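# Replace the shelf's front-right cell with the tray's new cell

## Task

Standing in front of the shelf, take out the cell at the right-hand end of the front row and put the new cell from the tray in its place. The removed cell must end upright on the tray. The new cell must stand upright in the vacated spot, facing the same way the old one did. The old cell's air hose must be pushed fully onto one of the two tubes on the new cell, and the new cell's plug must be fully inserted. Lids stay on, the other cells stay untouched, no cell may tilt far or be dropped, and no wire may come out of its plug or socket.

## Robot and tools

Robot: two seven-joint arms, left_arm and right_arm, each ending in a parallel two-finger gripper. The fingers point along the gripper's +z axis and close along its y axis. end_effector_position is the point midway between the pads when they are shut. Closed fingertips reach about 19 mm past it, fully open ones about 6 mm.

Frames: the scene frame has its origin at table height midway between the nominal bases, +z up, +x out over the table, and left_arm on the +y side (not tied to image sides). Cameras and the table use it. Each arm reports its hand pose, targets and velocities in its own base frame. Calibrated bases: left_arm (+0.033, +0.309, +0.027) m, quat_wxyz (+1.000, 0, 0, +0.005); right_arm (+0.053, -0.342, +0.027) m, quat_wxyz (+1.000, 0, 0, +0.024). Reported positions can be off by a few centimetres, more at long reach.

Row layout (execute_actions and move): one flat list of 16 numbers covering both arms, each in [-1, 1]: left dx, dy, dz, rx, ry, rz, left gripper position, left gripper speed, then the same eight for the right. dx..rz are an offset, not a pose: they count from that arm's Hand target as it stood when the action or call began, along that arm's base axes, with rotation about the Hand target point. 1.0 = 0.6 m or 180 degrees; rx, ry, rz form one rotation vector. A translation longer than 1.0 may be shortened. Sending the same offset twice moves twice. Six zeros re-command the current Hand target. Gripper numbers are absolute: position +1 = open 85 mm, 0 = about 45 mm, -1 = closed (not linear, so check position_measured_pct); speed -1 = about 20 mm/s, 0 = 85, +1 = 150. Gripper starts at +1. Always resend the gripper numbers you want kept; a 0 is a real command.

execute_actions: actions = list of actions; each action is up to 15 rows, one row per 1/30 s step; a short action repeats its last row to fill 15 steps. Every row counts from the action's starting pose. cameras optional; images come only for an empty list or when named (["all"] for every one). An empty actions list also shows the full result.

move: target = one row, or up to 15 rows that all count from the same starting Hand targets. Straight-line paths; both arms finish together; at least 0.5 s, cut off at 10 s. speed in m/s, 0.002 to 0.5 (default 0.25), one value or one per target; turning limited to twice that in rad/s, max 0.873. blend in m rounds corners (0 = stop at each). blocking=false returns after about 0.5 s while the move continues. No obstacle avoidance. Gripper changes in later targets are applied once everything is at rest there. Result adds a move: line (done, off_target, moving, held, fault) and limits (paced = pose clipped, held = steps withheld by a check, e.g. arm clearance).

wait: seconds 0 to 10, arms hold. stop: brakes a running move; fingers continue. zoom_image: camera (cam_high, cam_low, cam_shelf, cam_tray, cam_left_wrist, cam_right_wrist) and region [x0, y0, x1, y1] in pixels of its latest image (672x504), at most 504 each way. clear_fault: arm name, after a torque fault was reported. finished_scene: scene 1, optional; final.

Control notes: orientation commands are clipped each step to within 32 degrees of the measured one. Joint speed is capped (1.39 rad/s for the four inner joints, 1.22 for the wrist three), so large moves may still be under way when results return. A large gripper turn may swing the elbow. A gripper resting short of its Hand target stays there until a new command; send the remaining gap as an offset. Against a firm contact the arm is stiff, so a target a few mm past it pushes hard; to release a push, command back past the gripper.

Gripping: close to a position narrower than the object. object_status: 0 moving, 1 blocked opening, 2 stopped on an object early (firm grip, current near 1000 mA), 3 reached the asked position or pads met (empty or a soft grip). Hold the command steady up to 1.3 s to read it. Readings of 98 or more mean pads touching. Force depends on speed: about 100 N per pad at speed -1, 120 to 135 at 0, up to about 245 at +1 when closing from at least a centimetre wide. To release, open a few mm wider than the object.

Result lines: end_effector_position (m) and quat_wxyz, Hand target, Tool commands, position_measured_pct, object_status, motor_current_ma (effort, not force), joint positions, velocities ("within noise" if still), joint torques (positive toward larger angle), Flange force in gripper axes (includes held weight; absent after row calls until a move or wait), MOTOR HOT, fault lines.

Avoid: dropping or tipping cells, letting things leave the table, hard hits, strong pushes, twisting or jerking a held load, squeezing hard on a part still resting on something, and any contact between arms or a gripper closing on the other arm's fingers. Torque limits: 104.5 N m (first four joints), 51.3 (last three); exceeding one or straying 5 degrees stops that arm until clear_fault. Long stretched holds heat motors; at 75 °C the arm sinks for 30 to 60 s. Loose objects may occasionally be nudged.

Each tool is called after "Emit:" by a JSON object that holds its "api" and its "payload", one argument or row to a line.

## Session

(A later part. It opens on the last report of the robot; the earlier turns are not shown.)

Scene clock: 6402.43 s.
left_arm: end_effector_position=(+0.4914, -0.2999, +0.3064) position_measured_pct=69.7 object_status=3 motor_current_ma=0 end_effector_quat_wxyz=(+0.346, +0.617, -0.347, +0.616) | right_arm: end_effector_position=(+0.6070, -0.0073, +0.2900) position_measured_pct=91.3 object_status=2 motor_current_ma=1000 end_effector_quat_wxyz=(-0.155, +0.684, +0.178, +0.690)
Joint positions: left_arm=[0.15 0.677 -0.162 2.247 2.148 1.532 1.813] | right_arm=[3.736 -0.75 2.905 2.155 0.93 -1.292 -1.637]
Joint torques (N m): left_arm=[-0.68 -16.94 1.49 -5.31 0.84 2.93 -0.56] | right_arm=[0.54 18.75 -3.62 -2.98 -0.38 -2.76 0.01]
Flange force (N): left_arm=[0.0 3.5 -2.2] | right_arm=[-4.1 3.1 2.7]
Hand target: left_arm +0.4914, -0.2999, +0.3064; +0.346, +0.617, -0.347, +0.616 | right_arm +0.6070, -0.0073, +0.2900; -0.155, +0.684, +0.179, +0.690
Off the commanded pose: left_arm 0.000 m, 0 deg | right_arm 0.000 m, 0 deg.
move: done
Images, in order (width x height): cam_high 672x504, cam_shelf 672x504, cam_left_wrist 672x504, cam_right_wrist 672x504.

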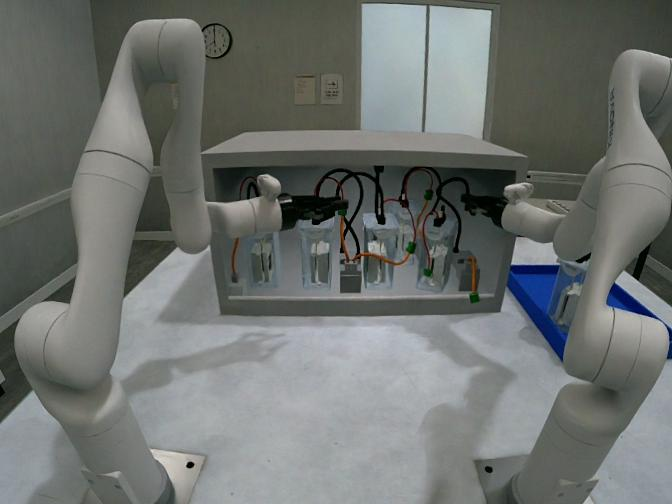

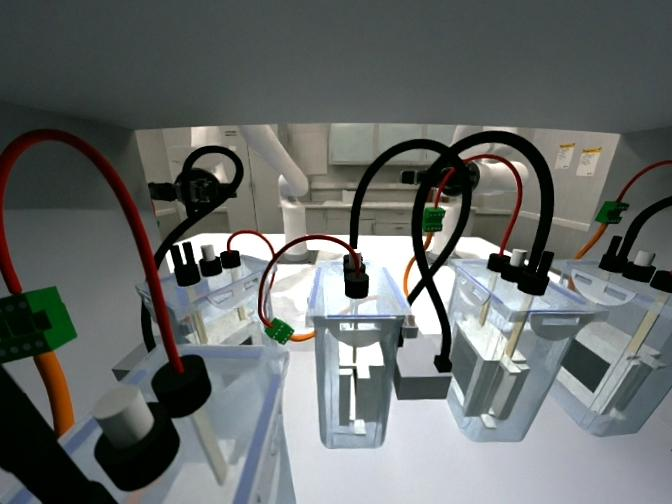

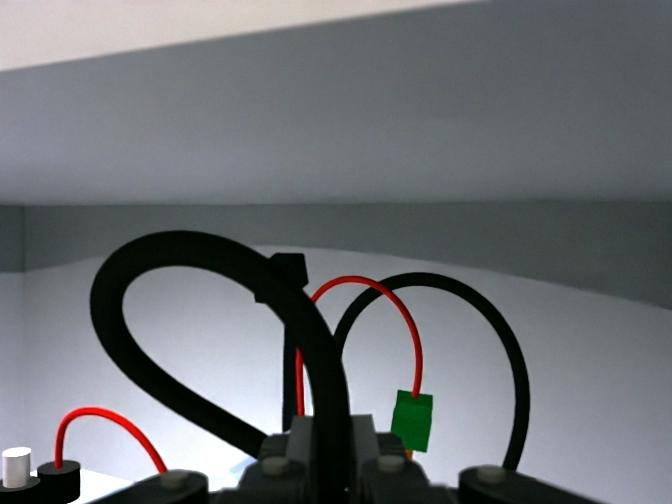

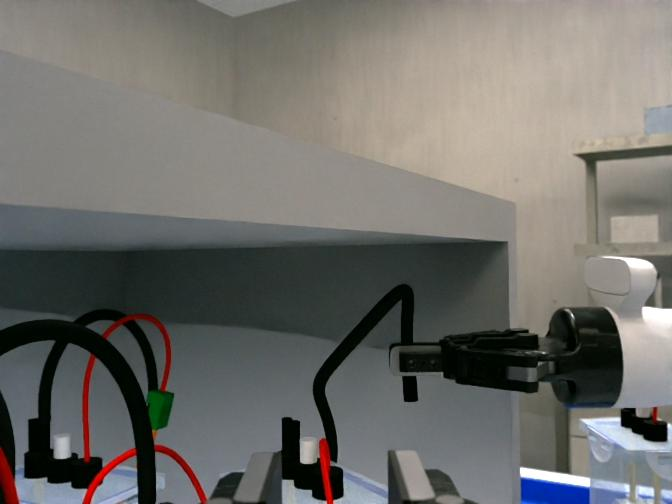

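Emit:
{"api": "move", "payload": {
  "target": [0,0,0,0,0,0,-0.4,-1,0.104,0.064,0,0,0,0,-0.95,-1],
  "speed": 0.06,
  "cameras": ["cam_right_wrist","cam_left_wrist","cam_high","cam_shelf"]
}}

Emit:
{"api": "zoom_image", "payload": {
  "camera": "cam_right_wrist",
  "region": [230, 300, 480, 504]
}}

Emit:
{"api": "zoom_image", "payload": {
  "camera": "cam_shelf",
  "region": [120, 150, 280, 310]
}}

Scene clock: 6436.70 s.
left_arm: end_effector_position=(+0.4914, -0.2999, +0.3064) position_measured_pct=69.7 object_status=3 motor_current_ma=0 end_effector_quat_wxyz=(+0.346, +0.617, -0.347, +0.616) | right_arm: end_effector_position=(+0.6694, +0.0311, +0.2900) position_measured_pct=91.3 object_status=2 motor_current_ma=1000 end_effector_quat_wxyz=(-0.155, +0.684, +0.178, +0.690)
Joint positions: left_arm=[0.15 0.677 -0.162 2.247 2.148 1.532 1.813] | right_arm=[3.61 -0.792 2.863 2.005 0.806 -1.175 -1.653]
Joint torques (N m): left_arm=[-0.63 -16.87 1.53 -5.21 0.93 2.94 -0.54] | right_arm=[0.58 20.64 -3.91 -4.38 -0.32 -2.75 0.09]
Flange force (N): left_arm=[0.2 3.1 -2.3] | right_arm=[-3.8 2.4 3.5]
Hand target: left_arm +0.4914, -0.2999, +0.3064; +0.346, +0.617, -0.347, +0.616 | right_arm +0.6694, +0.0311, +0.2900; -0.155, +0.684, +0.178, +0.690
Off the commanded pose: left_arm 0.000 m, 0 deg | right_arm 0.000 m, 0 deg.
move: done
Images, in order (width x height): cam_high 672x504, cam_shelf 672x504, cam_left_wrist 672x504, cam_right_wrist 672x504.

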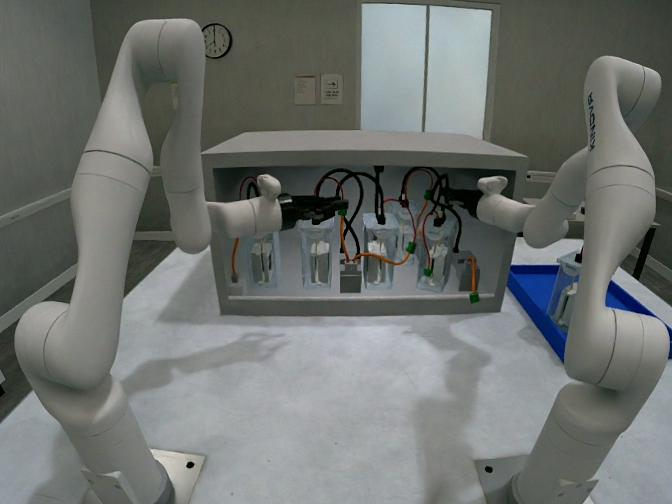

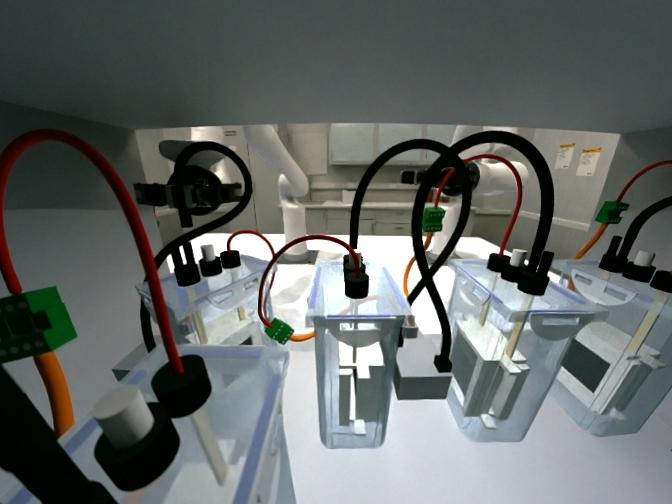

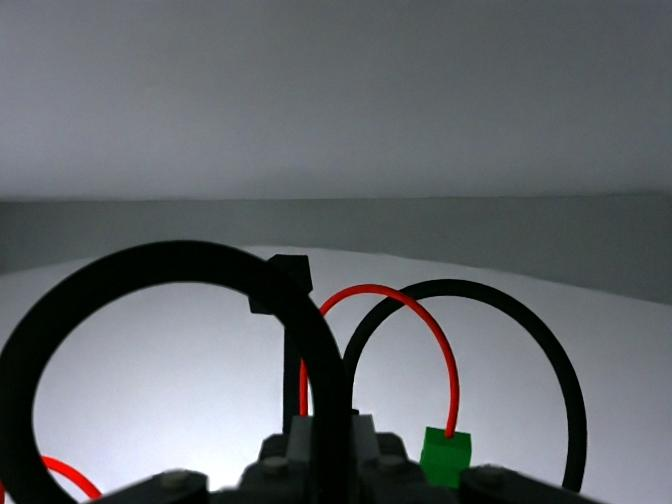

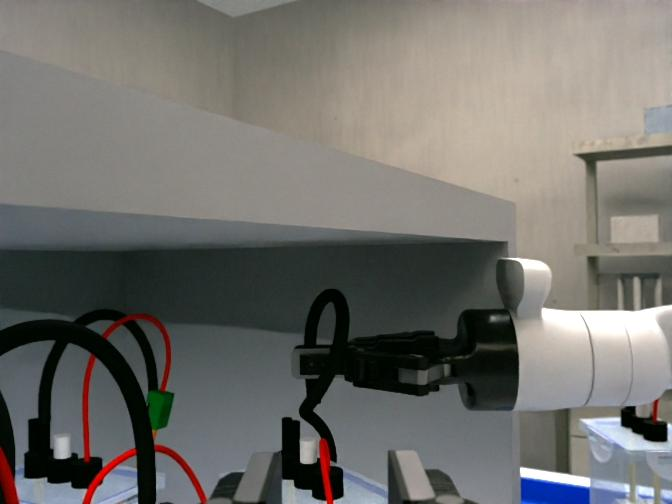

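Scaled by 2.016.

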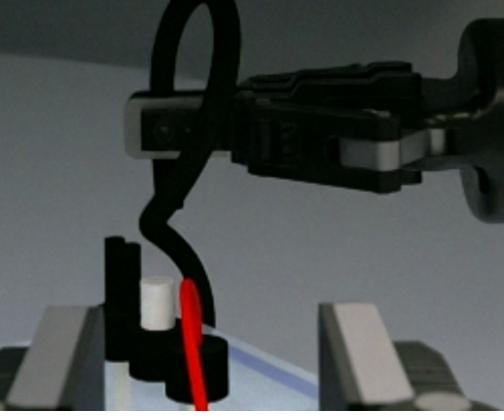

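Scaled by 3.150 from the camera's 672x504 image, which has a finer 960x720 frame.

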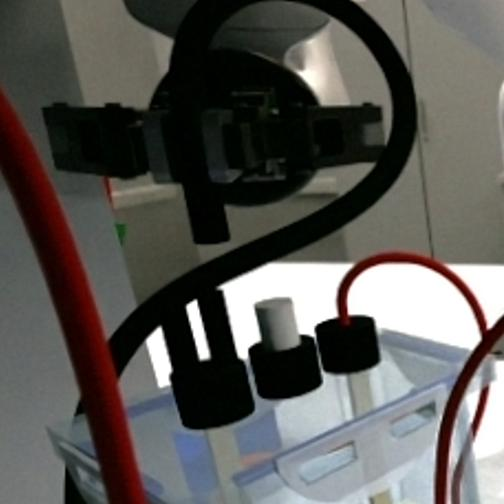

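Emit:
{"api": "move", "payload": {
  "target": [
    [-0.0975,0.251,0,0,0,0,-0.4,-1,-0.1045,-0.0535,0,0,0,0,-0.95,-1],
    [-0.0975,0.251,0,0,0,0,-0.4,-1,-0.1335,0.038,0,0,0,-0.167,-0.95,-1],
    [-0.0975,0.251,0,0,0,0,-0.4,-1,-0.1307,0.0965,0,0,0,-0.317,-0.95,-1]
  ],
  "speed": 0.1,
  "blend": 0.01,
  "cameras": ["cam_right_wrist","cam_left_wrist","cam_high","cam_shelf"]
}}

Emit:
{"api": "zoom_image", "payload": {
  "camera": "cam_shelf",
  "region": [100, 120, 320, 320]
}}

Emit:
{"api": "zoom_image", "payload": {
  "camera": "cam_right_wrist",
  "region": [280, 260, 560, 480]
}}

Scene clock: 6485.87 s.
left_arm: end_effector_position=(+0.4329, -0.1493, +0.3064) position_measured_pct=69.7 object_status=3 motor_current_ma=0 end_effector_quat_wxyz=(+0.346, +0.617, -0.347, +0.616) | right_arm: end_effector_position=(+0.5909, +0.0890, +0.2900) position_measured_pct=91.3 object_status=2 motor_current_ma=1000 end_effector_quat_wxyz=(+0.194, +0.686, -0.170, +0.680)
Joint positions: left_arm=[-0.219 0.676 -0.361 2.358 1.645 1.784 1.723] | right_arm=[2.875 -0.84 2.582 2.028 -1.055 -1.784 -1.043]
Joint torques (N m): left_arm=[-0.62 -14.86 1.14 -3.06 0.58 2.99 -0.45] | right_arm=[0.53 20.52 -2.25 -2.99 1.37 -2.4 0.05]
Flange force (N): left_arm=[0.1 4.3 0.2] | right_arm=[-4.3 -4.6 0.9]
Hand target: left_arm +0.4329, -0.1493, +0.3064; +0.346, +0.617, -0.347, +0.616 | right_arm +0.5909, +0.0890, +0.2900; +0.194, +0.686, -0.170, +0.680
Off the commanded pose: left_arm 0.000 m, 0 deg | right_arm 0.000 m, 0 deg.
move: done
Images, in order (width x height): cam_high 672x504, cam_shelf 672x504, cam_left_wrist 672x504, cam_right_wrist 672x504.

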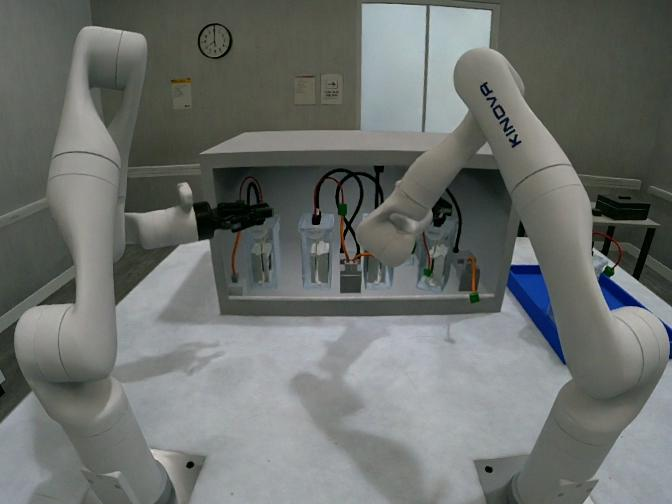

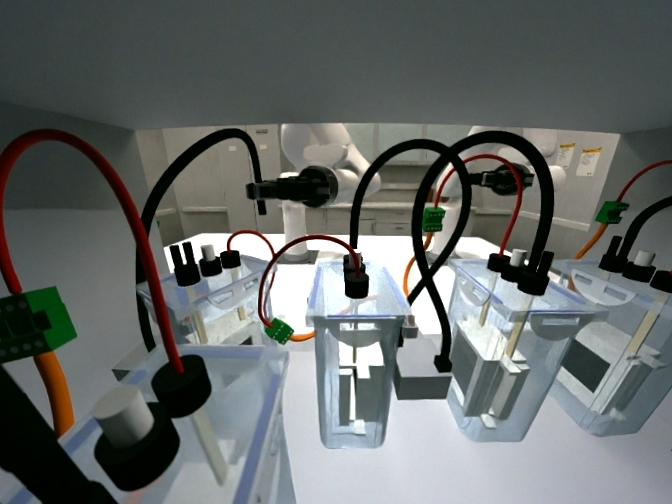

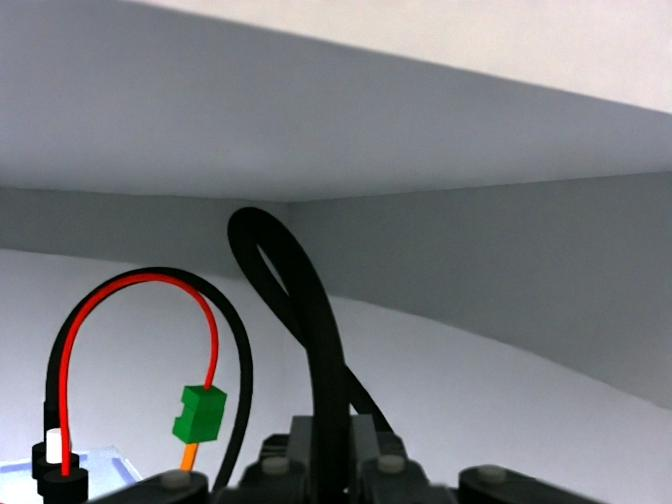

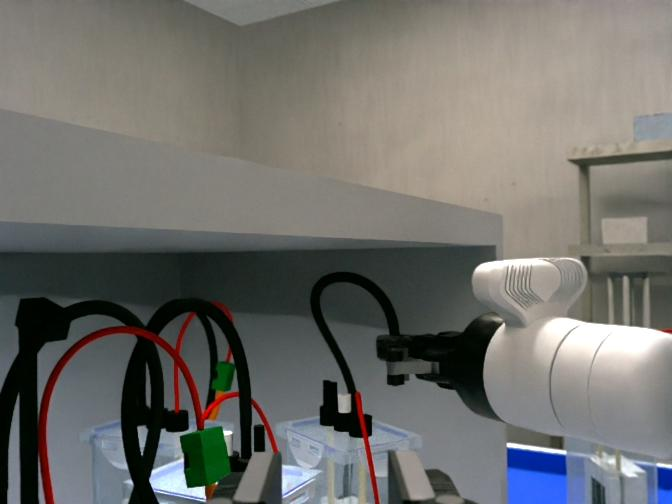

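Scaled by 2.291 from the camera's 672x504 image, which has a finer 960x720 frame.

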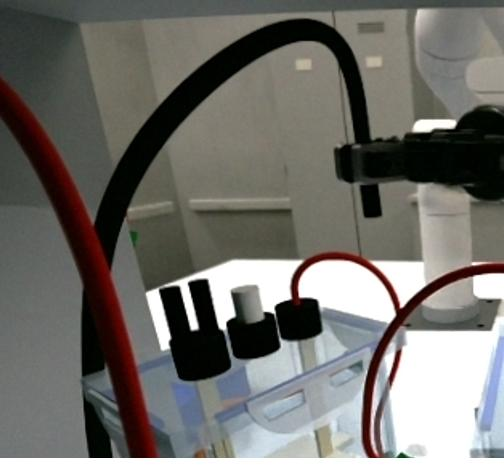

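Scaled by 1.800.

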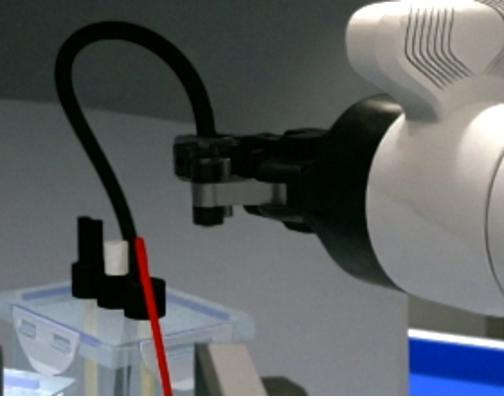

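Emit:
{"api": "move", "payload": {
  "target": [0,0,0,0,0,0,-0.4,-1,0.0621,-0.1122,0,0,0,0.15,-0.95,-1],
  "speed": 0.08,
  "cameras": ["cam_right_wrist","cam_left_wrist","cam_high","cam_shelf"]
}}

Emit:
{"api": "zoom_image", "payload": {
  "camera": "cam_shelf",
  "region": [100, 120, 320, 320]
}}

Emit:
{"api": "zoom_image", "payload": {
  "camera": "cam_right_wrist",
  "region": [280, 260, 560, 480]
}}

Scene clock: 6525.20 s.
left_arm: end_effector_position=(+0.4329, -0.1493, +0.3064) position_measured_pct=69.7 object_status=3 motor_current_ma=0 end_effector_quat_wxyz=(+0.346, +0.617, -0.347, +0.616) | right_arm: end_effector_position=(+0.6282, +0.0217, +0.2900) position_measured_pct=91.3 object_status=2 motor_current_ma=1000 end_effector_quat_wxyz=(+0.029, +0.707, -0.005, +0.707)
Joint positions: left_arm=[-0.219 0.676 -0.361 2.358 1.645 1.784 1.723] | right_arm=[3.308 -0.745 2.752 2.298 -0.17 -1.48 -1.257]
Joint torques (N m): left_arm=[-0.55 -14.91 1.14 -2.93 0.61 2.95 -0.56] | right_arm=[0.57 18.79 -2.58 -3.06 0.81 -2.63 0.05]
Flange force (N): left_arm=[0.2 3.6 0.0] | right_arm=[-5.3 -1.5 2.9]
Hand target: left_arm +0.4329, -0.1493, +0.3064; +0.346, +0.617, -0.347, +0.616 | right_arm +0.6282, +0.0217, +0.2900; +0.029, +0.707, -0.005, +0.707
Off the commanded pose: left_arm 0.000 m, 0 deg | right_arm 0.000 m, 0 deg.
move: done
Images, in order (width x height): cam_high 672x504, cam_shelf 672x504, cam_left_wrist 672x504, cam_right_wrist 672x504.

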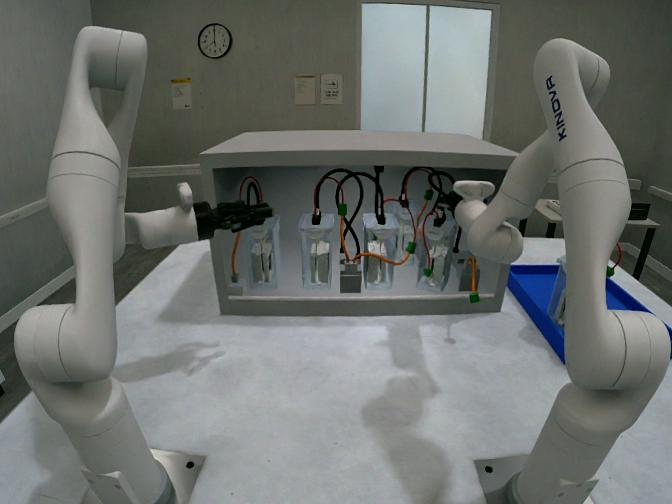

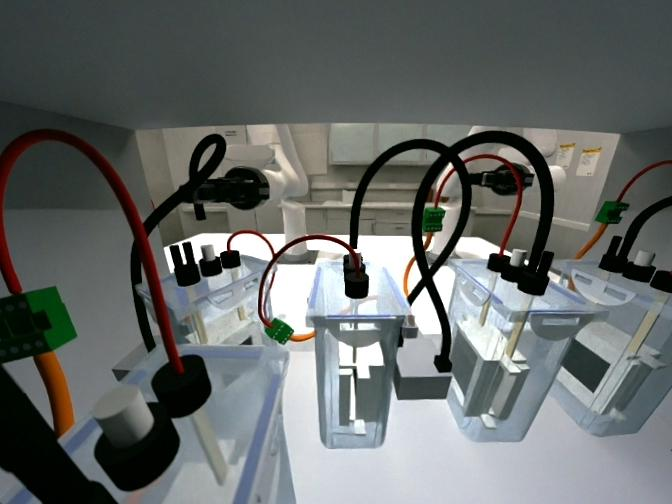

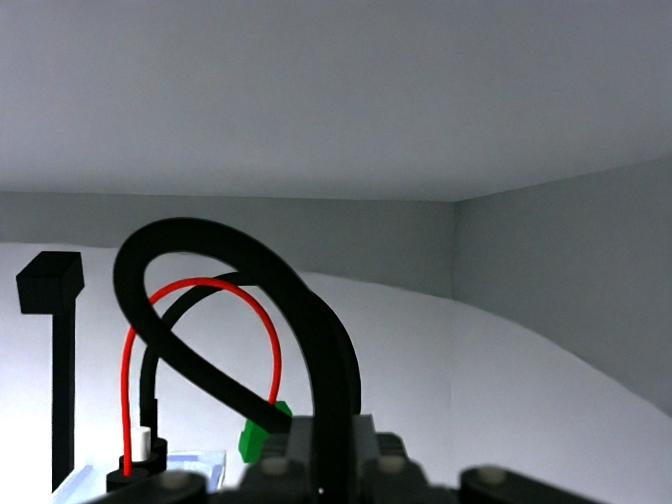

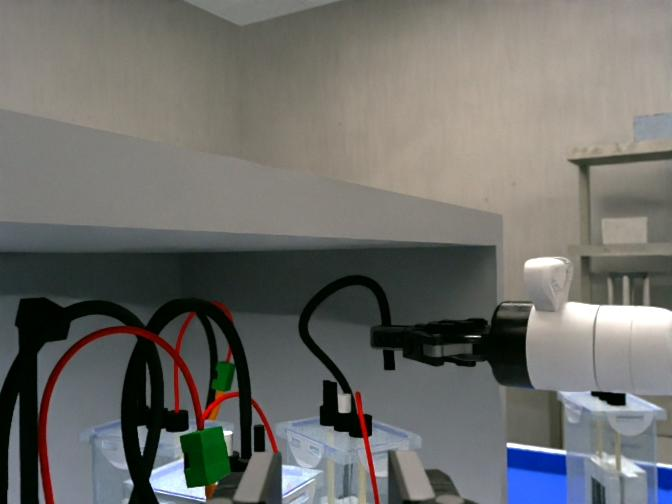

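Scaled by 2.291 from the camera's 672x504 image, which has a finer 960x720 frame.

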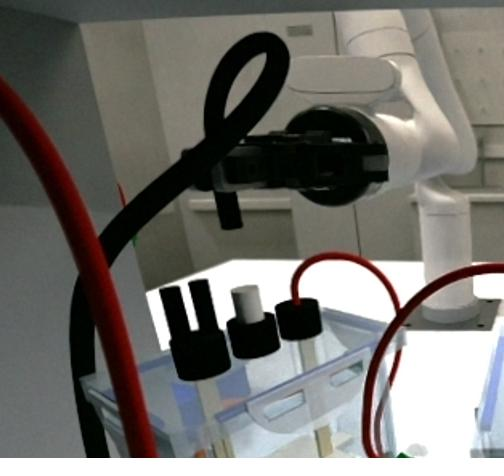

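Scaled by 1.800.

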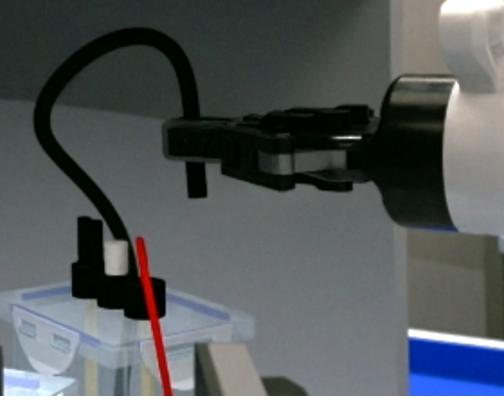

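Emit:
{"api": "move", "payload": {
  "target": [0,0,0,0,0,0,-0.4,-1,0.025,-0.018,0,0,0,-0.15,-0.95,-1],
  "speed": 0.08,
  "cameras": ["cam_right_wrist","cam_left_wrist","cam_high","cam_shelf"]
}}

Emit:
{"api": "zoom_image", "payload": {
  "camera": "cam_shelf",
  "region": [100, 120, 320, 320]
}}

Emit:
{"api": "zoom_image", "payload": {
  "camera": "cam_right_wrist",
  "region": [280, 260, 560, 480]
}}

Scene clock: 6557.23 s.
left_arm: end_effector_position=(+0.4329, -0.1493, +0.3064) position_measured_pct=69.7 object_status=3 motor_current_ma=0 end_effector_quat_wxyz=(+0.346, +0.617, -0.347, +0.616) | right_arm: end_effector_position=(+0.6432, +0.0109, +0.2900) position_measured_pct=91.3 object_status=2 motor_current_ma=1000 end_effector_quat_wxyz=(+0.194, +0.686, -0.170, +0.680)
Joint positions: left_arm=[-0.219 0.676 -0.361 2.358 1.645 1.784 1.723] | right_arm=[3.047 -0.823 2.67 2.009 -0.874 -1.614 -1.043]
Joint torques (N m): left_arm=[-0.69 -14.9 1.09 -3.03 0.54 2.95 -0.58] | right_arm=[0.56 21.2 -1.99 -3.7 1.34 -2.39 0.05]
Flange force (N): left_arm=[0.3 3.8 0.6] | right_arm=[-4.4 -4.4 2.0]
Hand target: left_arm +0.4329, -0.1493, +0.3064; +0.346, +0.617, -0.347, +0.616 | right_arm +0.6432, +0.0109, +0.2900; +0.194, +0.686, -0.170, +0.680
Off the commanded pose: left_arm 0.000 m, 0 deg | right_arm 0.000 m, 0 deg.
move: done
Images, in order (width x height): cam_high 672x504, cam_shelf 672x504, cam_left_wrist 672x504, cam_right_wrist 672x504.

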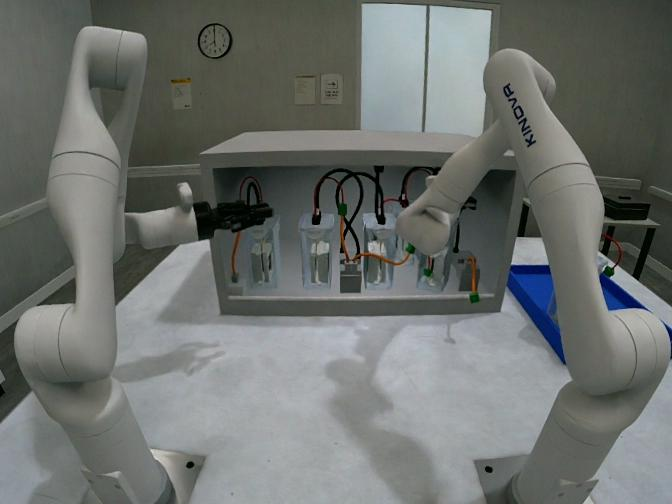

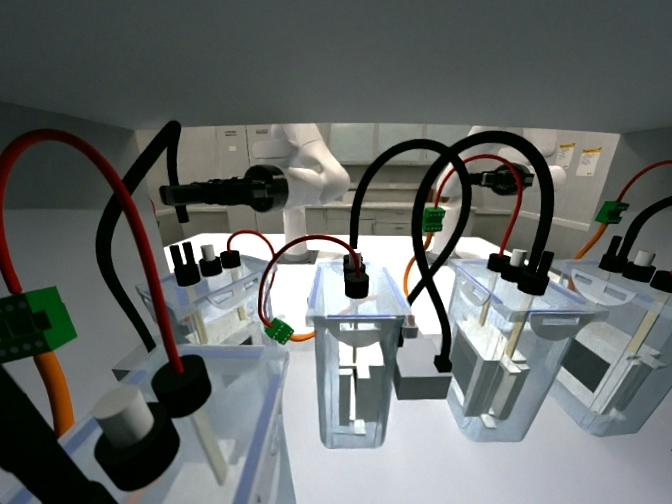

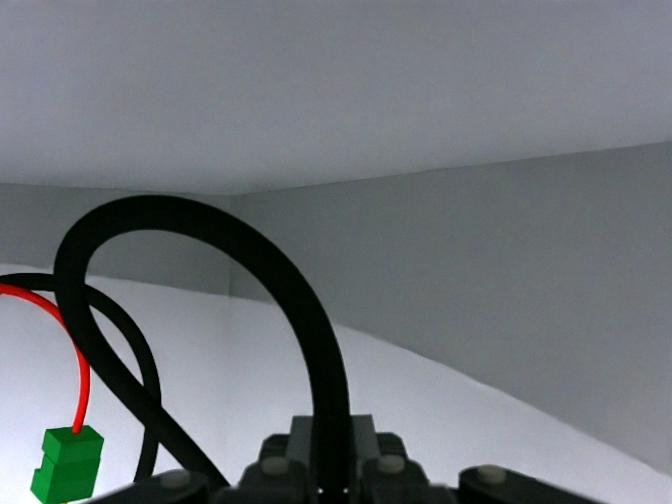

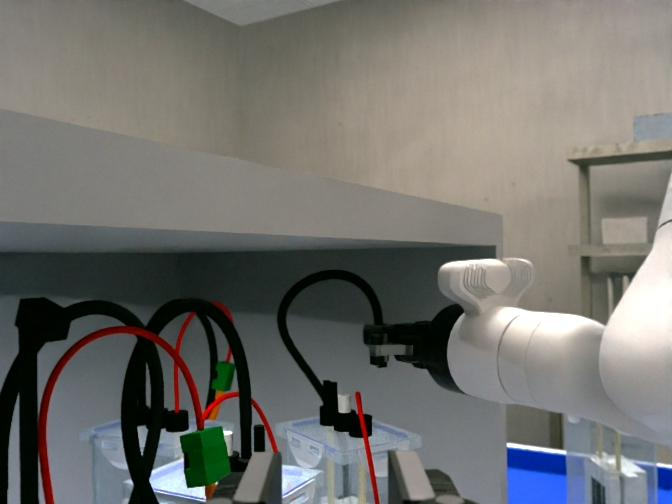

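Scaled by 2.291 from the camera's 672x504 image, which has a finer 960x720 frame.

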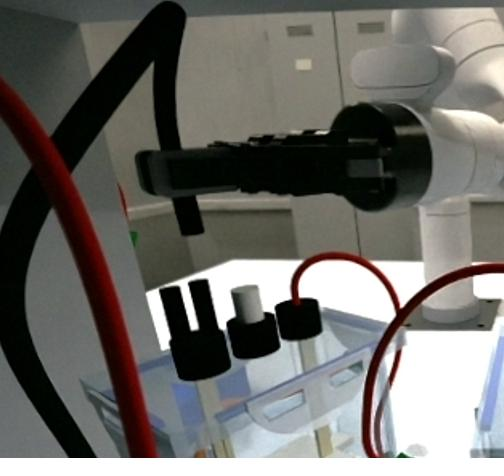

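Scaled by 1.800.

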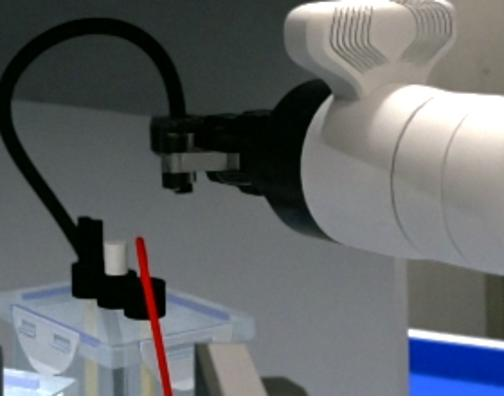

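Emit:
{"api": "move", "payload": {
  "target": [0,0,0,0,0,0,-0.4,-1,0.0632,0.0641,0,0,0,0,-0.95,-1],
  "speed": 0.05,
  "cameras": ["cam_right_wrist","cam_left_wrist","cam_high","cam_shelf"]
}}

Emit:
{"api": "zoom_image", "payload": {
  "camera": "cam_shelf",
  "region": [130, 170, 250, 290]
}}

Emit:
{"api": "zoom_image", "payload": {
  "camera": "cam_right_wrist",
  "region": [280, 300, 420, 440]
}}

Scene clock: 6591.23 s.
left_arm: end_effector_position=(+0.4329, -0.1493, +0.3064) position_measured_pct=69.7 object_status=3 motor_current_ma=0 end_effector_quat_wxyz=(+0.346, +0.617, -0.347, +0.616) | right_arm: end_effector_position=(+0.6811, +0.0493, +0.2900) position_measured_pct=91.3 object_status=2 motor_current_ma=1000 end_effector_quat_wxyz=(+0.194, +0.686, -0.170, +0.680)
Joint positions: left_arm=[-0.219 0.676 -0.361 2.358 1.645 1.784 1.723] | right_arm=[2.993 -0.878 2.66 1.832 -0.897 -1.575 -0.934]
Joint torques (N m): left_arm=[-0.52 -14.81 1.12 -3 0.58 2.94 -0.59] | right_arm=[0.55 22.85 -2.27 -4.63 1.62 -2.21 0.08]
Flange force (N): left_arm=[0.6 3.7 0.0] | right_arm=[-3.9 -4.5 1.9]
Hand target: left_arm +0.4329, -0.1493, +0.3064; +0.346, +0.617, -0.347, +0.616 | right_arm +0.6811, +0.0493, +0.2900; +0.194, +0.686, -0.170, +0.680
Off the commanded pose: left_arm 0.000 m, 0 deg | right_arm 0.000 m, 0 deg.
move: done
Images, in order (width x height): cam_high 672x504, cam_shelf 672x504, cam_left_wrist 672x504, cam_right_wrist 672x504.

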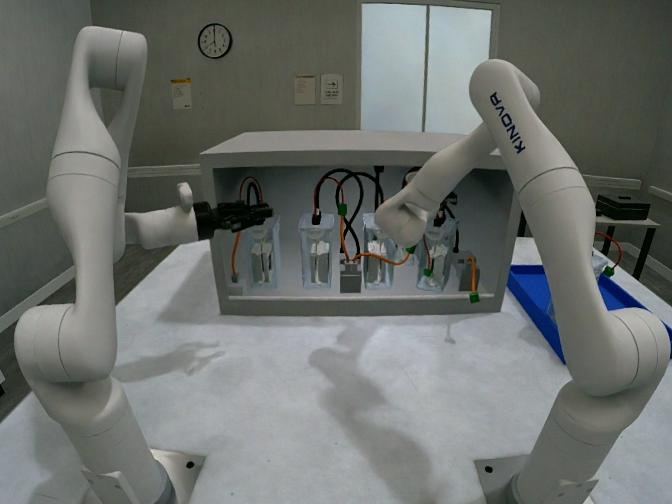

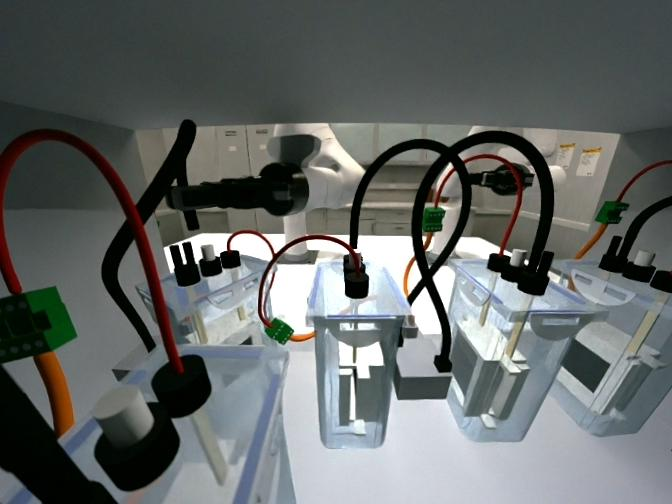

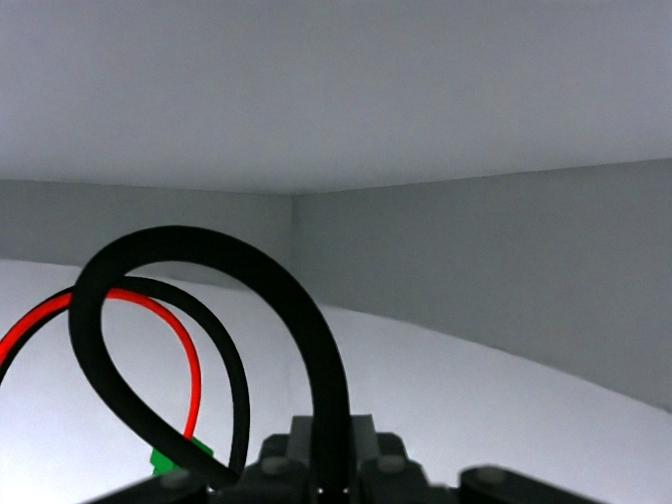

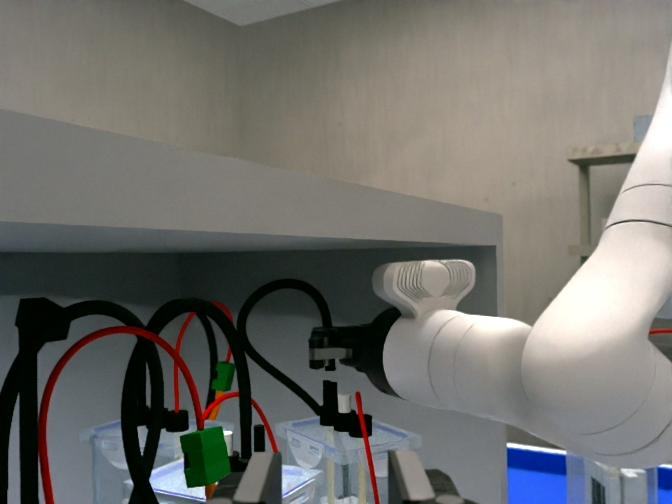

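Scaled by 4.200 from the camera's 672x504 image, which has a finer 960x720 frame.

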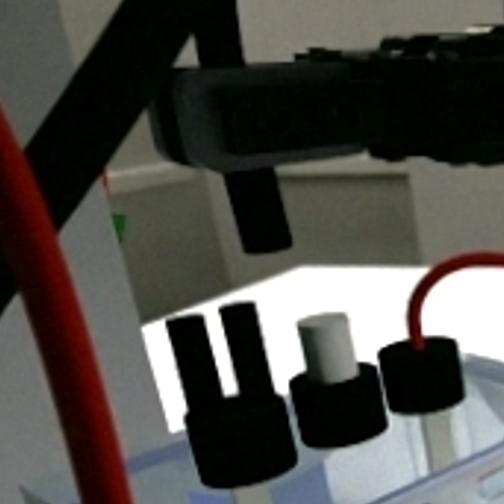

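Scaled by 3.600.

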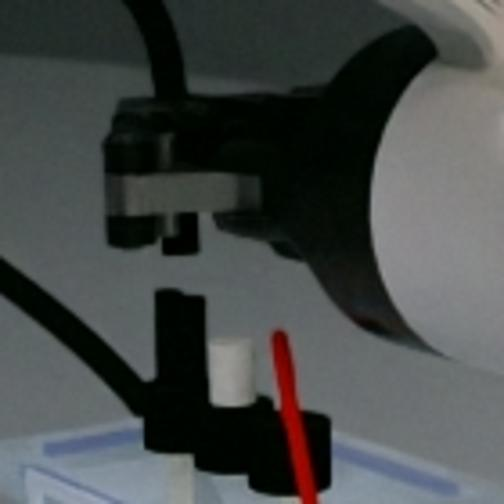

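Emit:
{"api": "move", "payload": {
  "target": [0,0,0,0,0,0,-0.4,-1,0.0017,-0.0165,-0.008,0,0,0,-0.95,-1],
  "speed": 0.03,
  "cameras": ["cam_right_wrist","cam_shelf"]
}}

Emit:
{"api": "zoom_image", "payload": {
  "camera": "cam_shelf",
  "region": [130, 170, 250, 290]
}}

Emit:
{"api": "zoom_image", "payload": {
  "camera": "cam_right_wrist",
  "region": [280, 320, 400, 440]
}}

Scene clock: 6626.37 s.
left_arm: end_effector_position=(+0.4329, -0.1493, +0.3064) position_measured_pct=69.7 object_status=3 motor_current_ma=0 end_effector_quat_wxyz=(+0.346, +0.617, -0.347, +0.616) | right_arm: end_effector_position=(+0.6821, +0.0394, +0.2852) position_measured_pct=91.3 object_status=2 motor_current_ma=1000 end_effector_quat_wxyz=(+0.194, +0.686, -0.170, +0.680)
Joint positions: left_arm=[-0.219 0.676 -0.361 2.358 1.645 1.784 1.723] | right_arm=[3.01 -0.883 2.668 1.845 -0.879 -1.571 -0.951]
Joint torques (N m): left_arm=[-0.53 -14.93 1.17 -3.07 0.57 2.99 -0.63] | right_arm=[0.53 22.78 -2.16 -4.5 1.61 -2.25 0.04]
Flange force (N): left_arm=[0.4 3.8 0.1] | right_arm=[-3.7 -4.6 2.0]
Hand target: left_arm +0.4329, -0.1493, +0.3064; +0.346, +0.617, -0.347, +0.616 | right_arm +0.6821, +0.0394, +0.2852; +0.194, +0.686, -0.170, +0.680
Off the commanded pose: left_arm 0.000 m, 0 deg | right_arm 0.000 m, 0 deg.
move: done
Images, in order (width x height): cam_shelf 672x504, cam_right_wrist 672x504.

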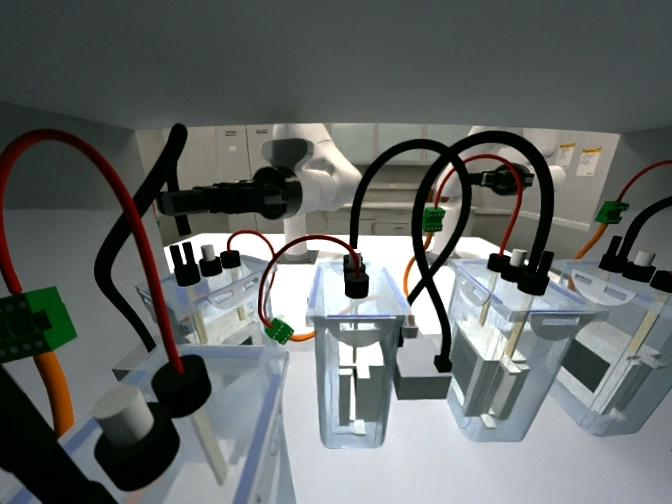

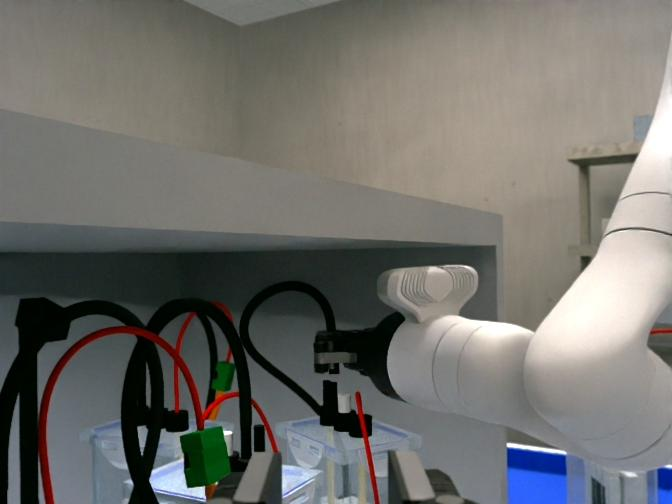

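Scaled by 4.200 from the camera's 672x504 image, which has a finer 960x720 frame.

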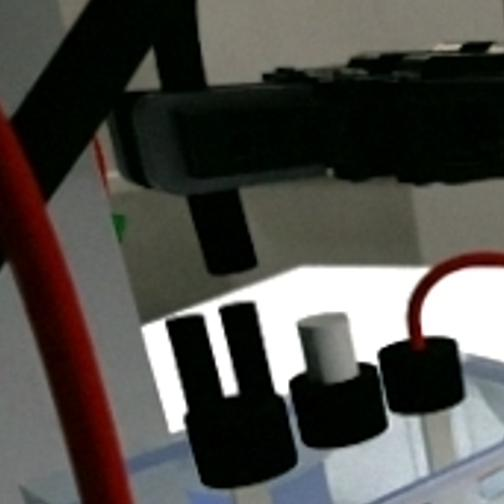

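Scaled by 4.200.

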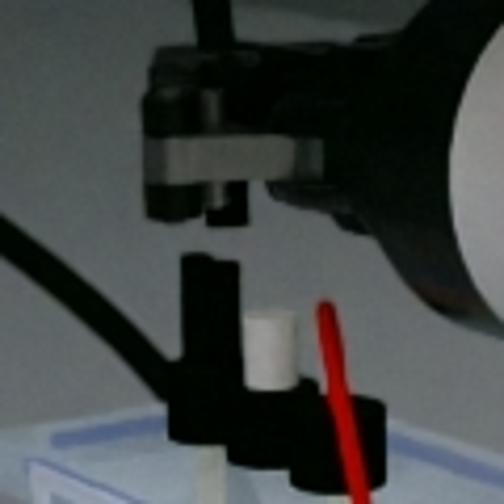

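Emit:
{"api": "execute_actions", "payload": {
  "actions": []
}}

Scene clock: 6678.10 s.
left_arm: end_effector_position=(+0.4329, -0.1493, +0.3064) position_measured_pct=69.7 object_status=3 motor_current_ma=0 end_effector_quat_wxyz=(+0.346, +0.617, -0.347, +0.616) | right_arm: end_effector_position=(+0.6821, +0.0394, +0.2852) position_measured_pct=91.3 object_status=2 motor_current_ma=1000 end_effector_quat_wxyz=(+0.194, +0.686, -0.170, +0.680)
Joint positions: left_arm=[-0.219 0.676 -0.361 2.358 1.645 1.784 1.723] | right_arm=[3.01 -0.883 2.668 1.845 -0.879 -1.571 -0.951]
Joint velocities: within noise
Joint torques (N m): left_arm=[-0.5 -14.87 1.15 -3.01 0.6 3.04 -0.6] | right_arm=[0.6 22.82 -2.23 -4.51 1.62 -2.24 0.06]
Flange force (N): left_arm=[0.5 3.7 0.0] | right_arm=[-3.9 -4.6 1.9]
Hand target: left_arm +0.4329, -0.1493, +0.3064; +0.346, +0.617, -0.347, +0.616 | right_arm +0.6821, +0.0394, +0.2852; +0.194, +0.686, -0.170, +0.680
Tool commands: left_gripper/position=-0.4 left_gripper/speed=-1.0 right_gripper/position=-0.95 right_gripper/speed=-1.0
Off the commanded pose: left_arm 0.000 m, 0 deg | right_arm 0.000 m, 0 deg.

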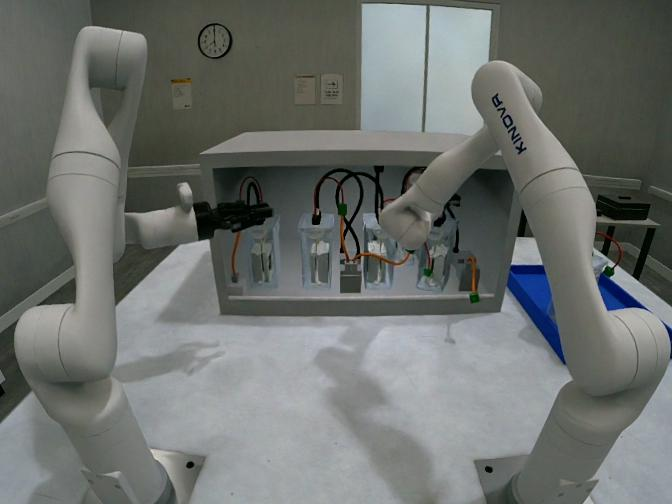

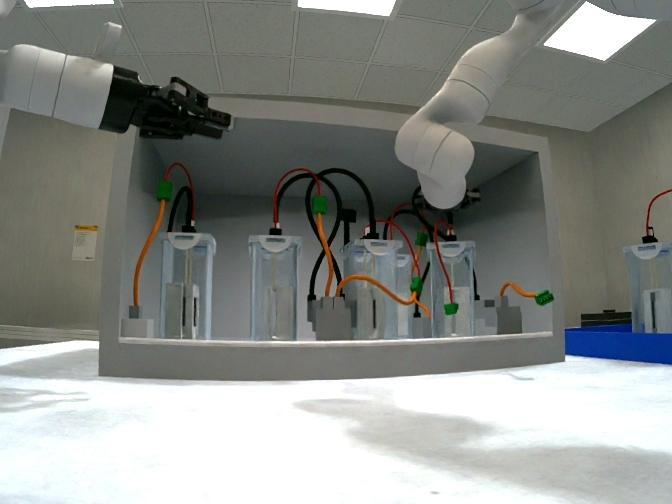

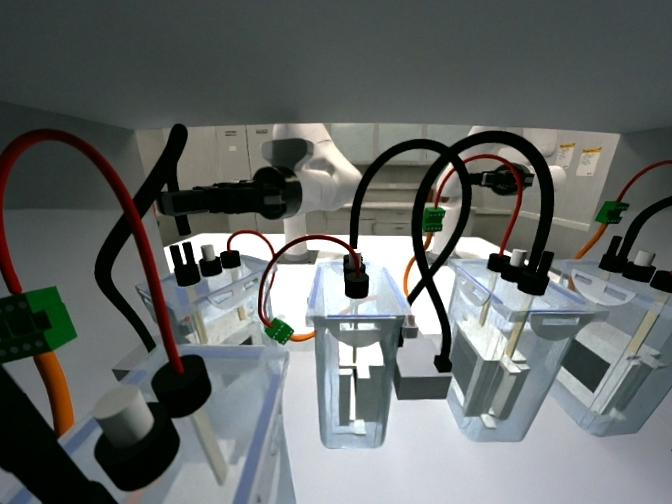

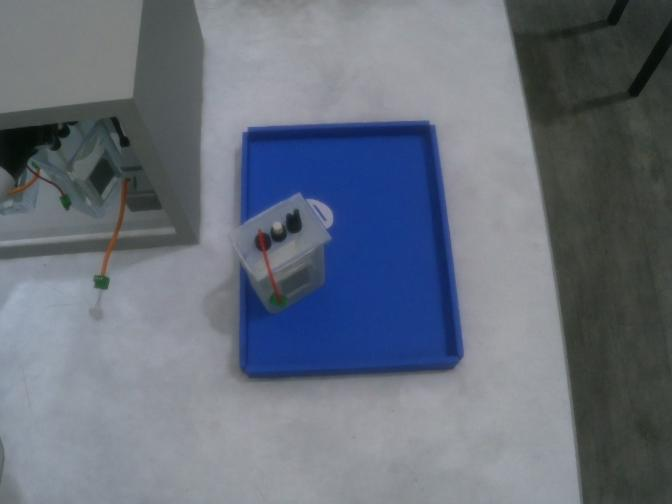

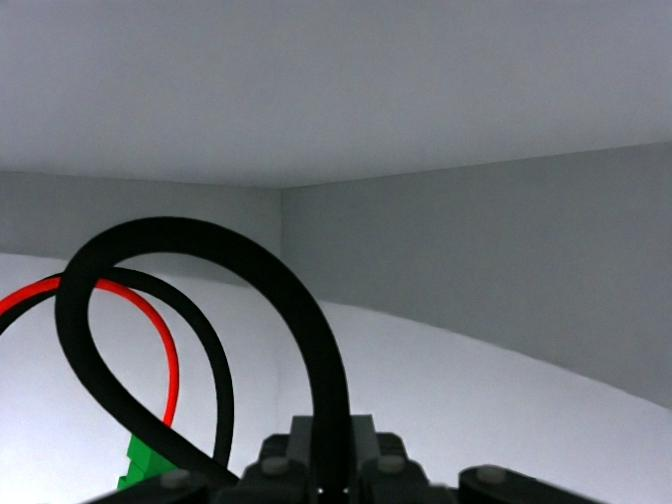

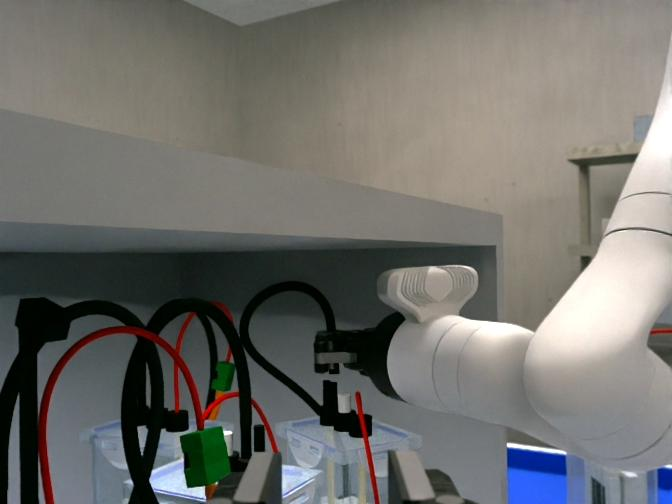

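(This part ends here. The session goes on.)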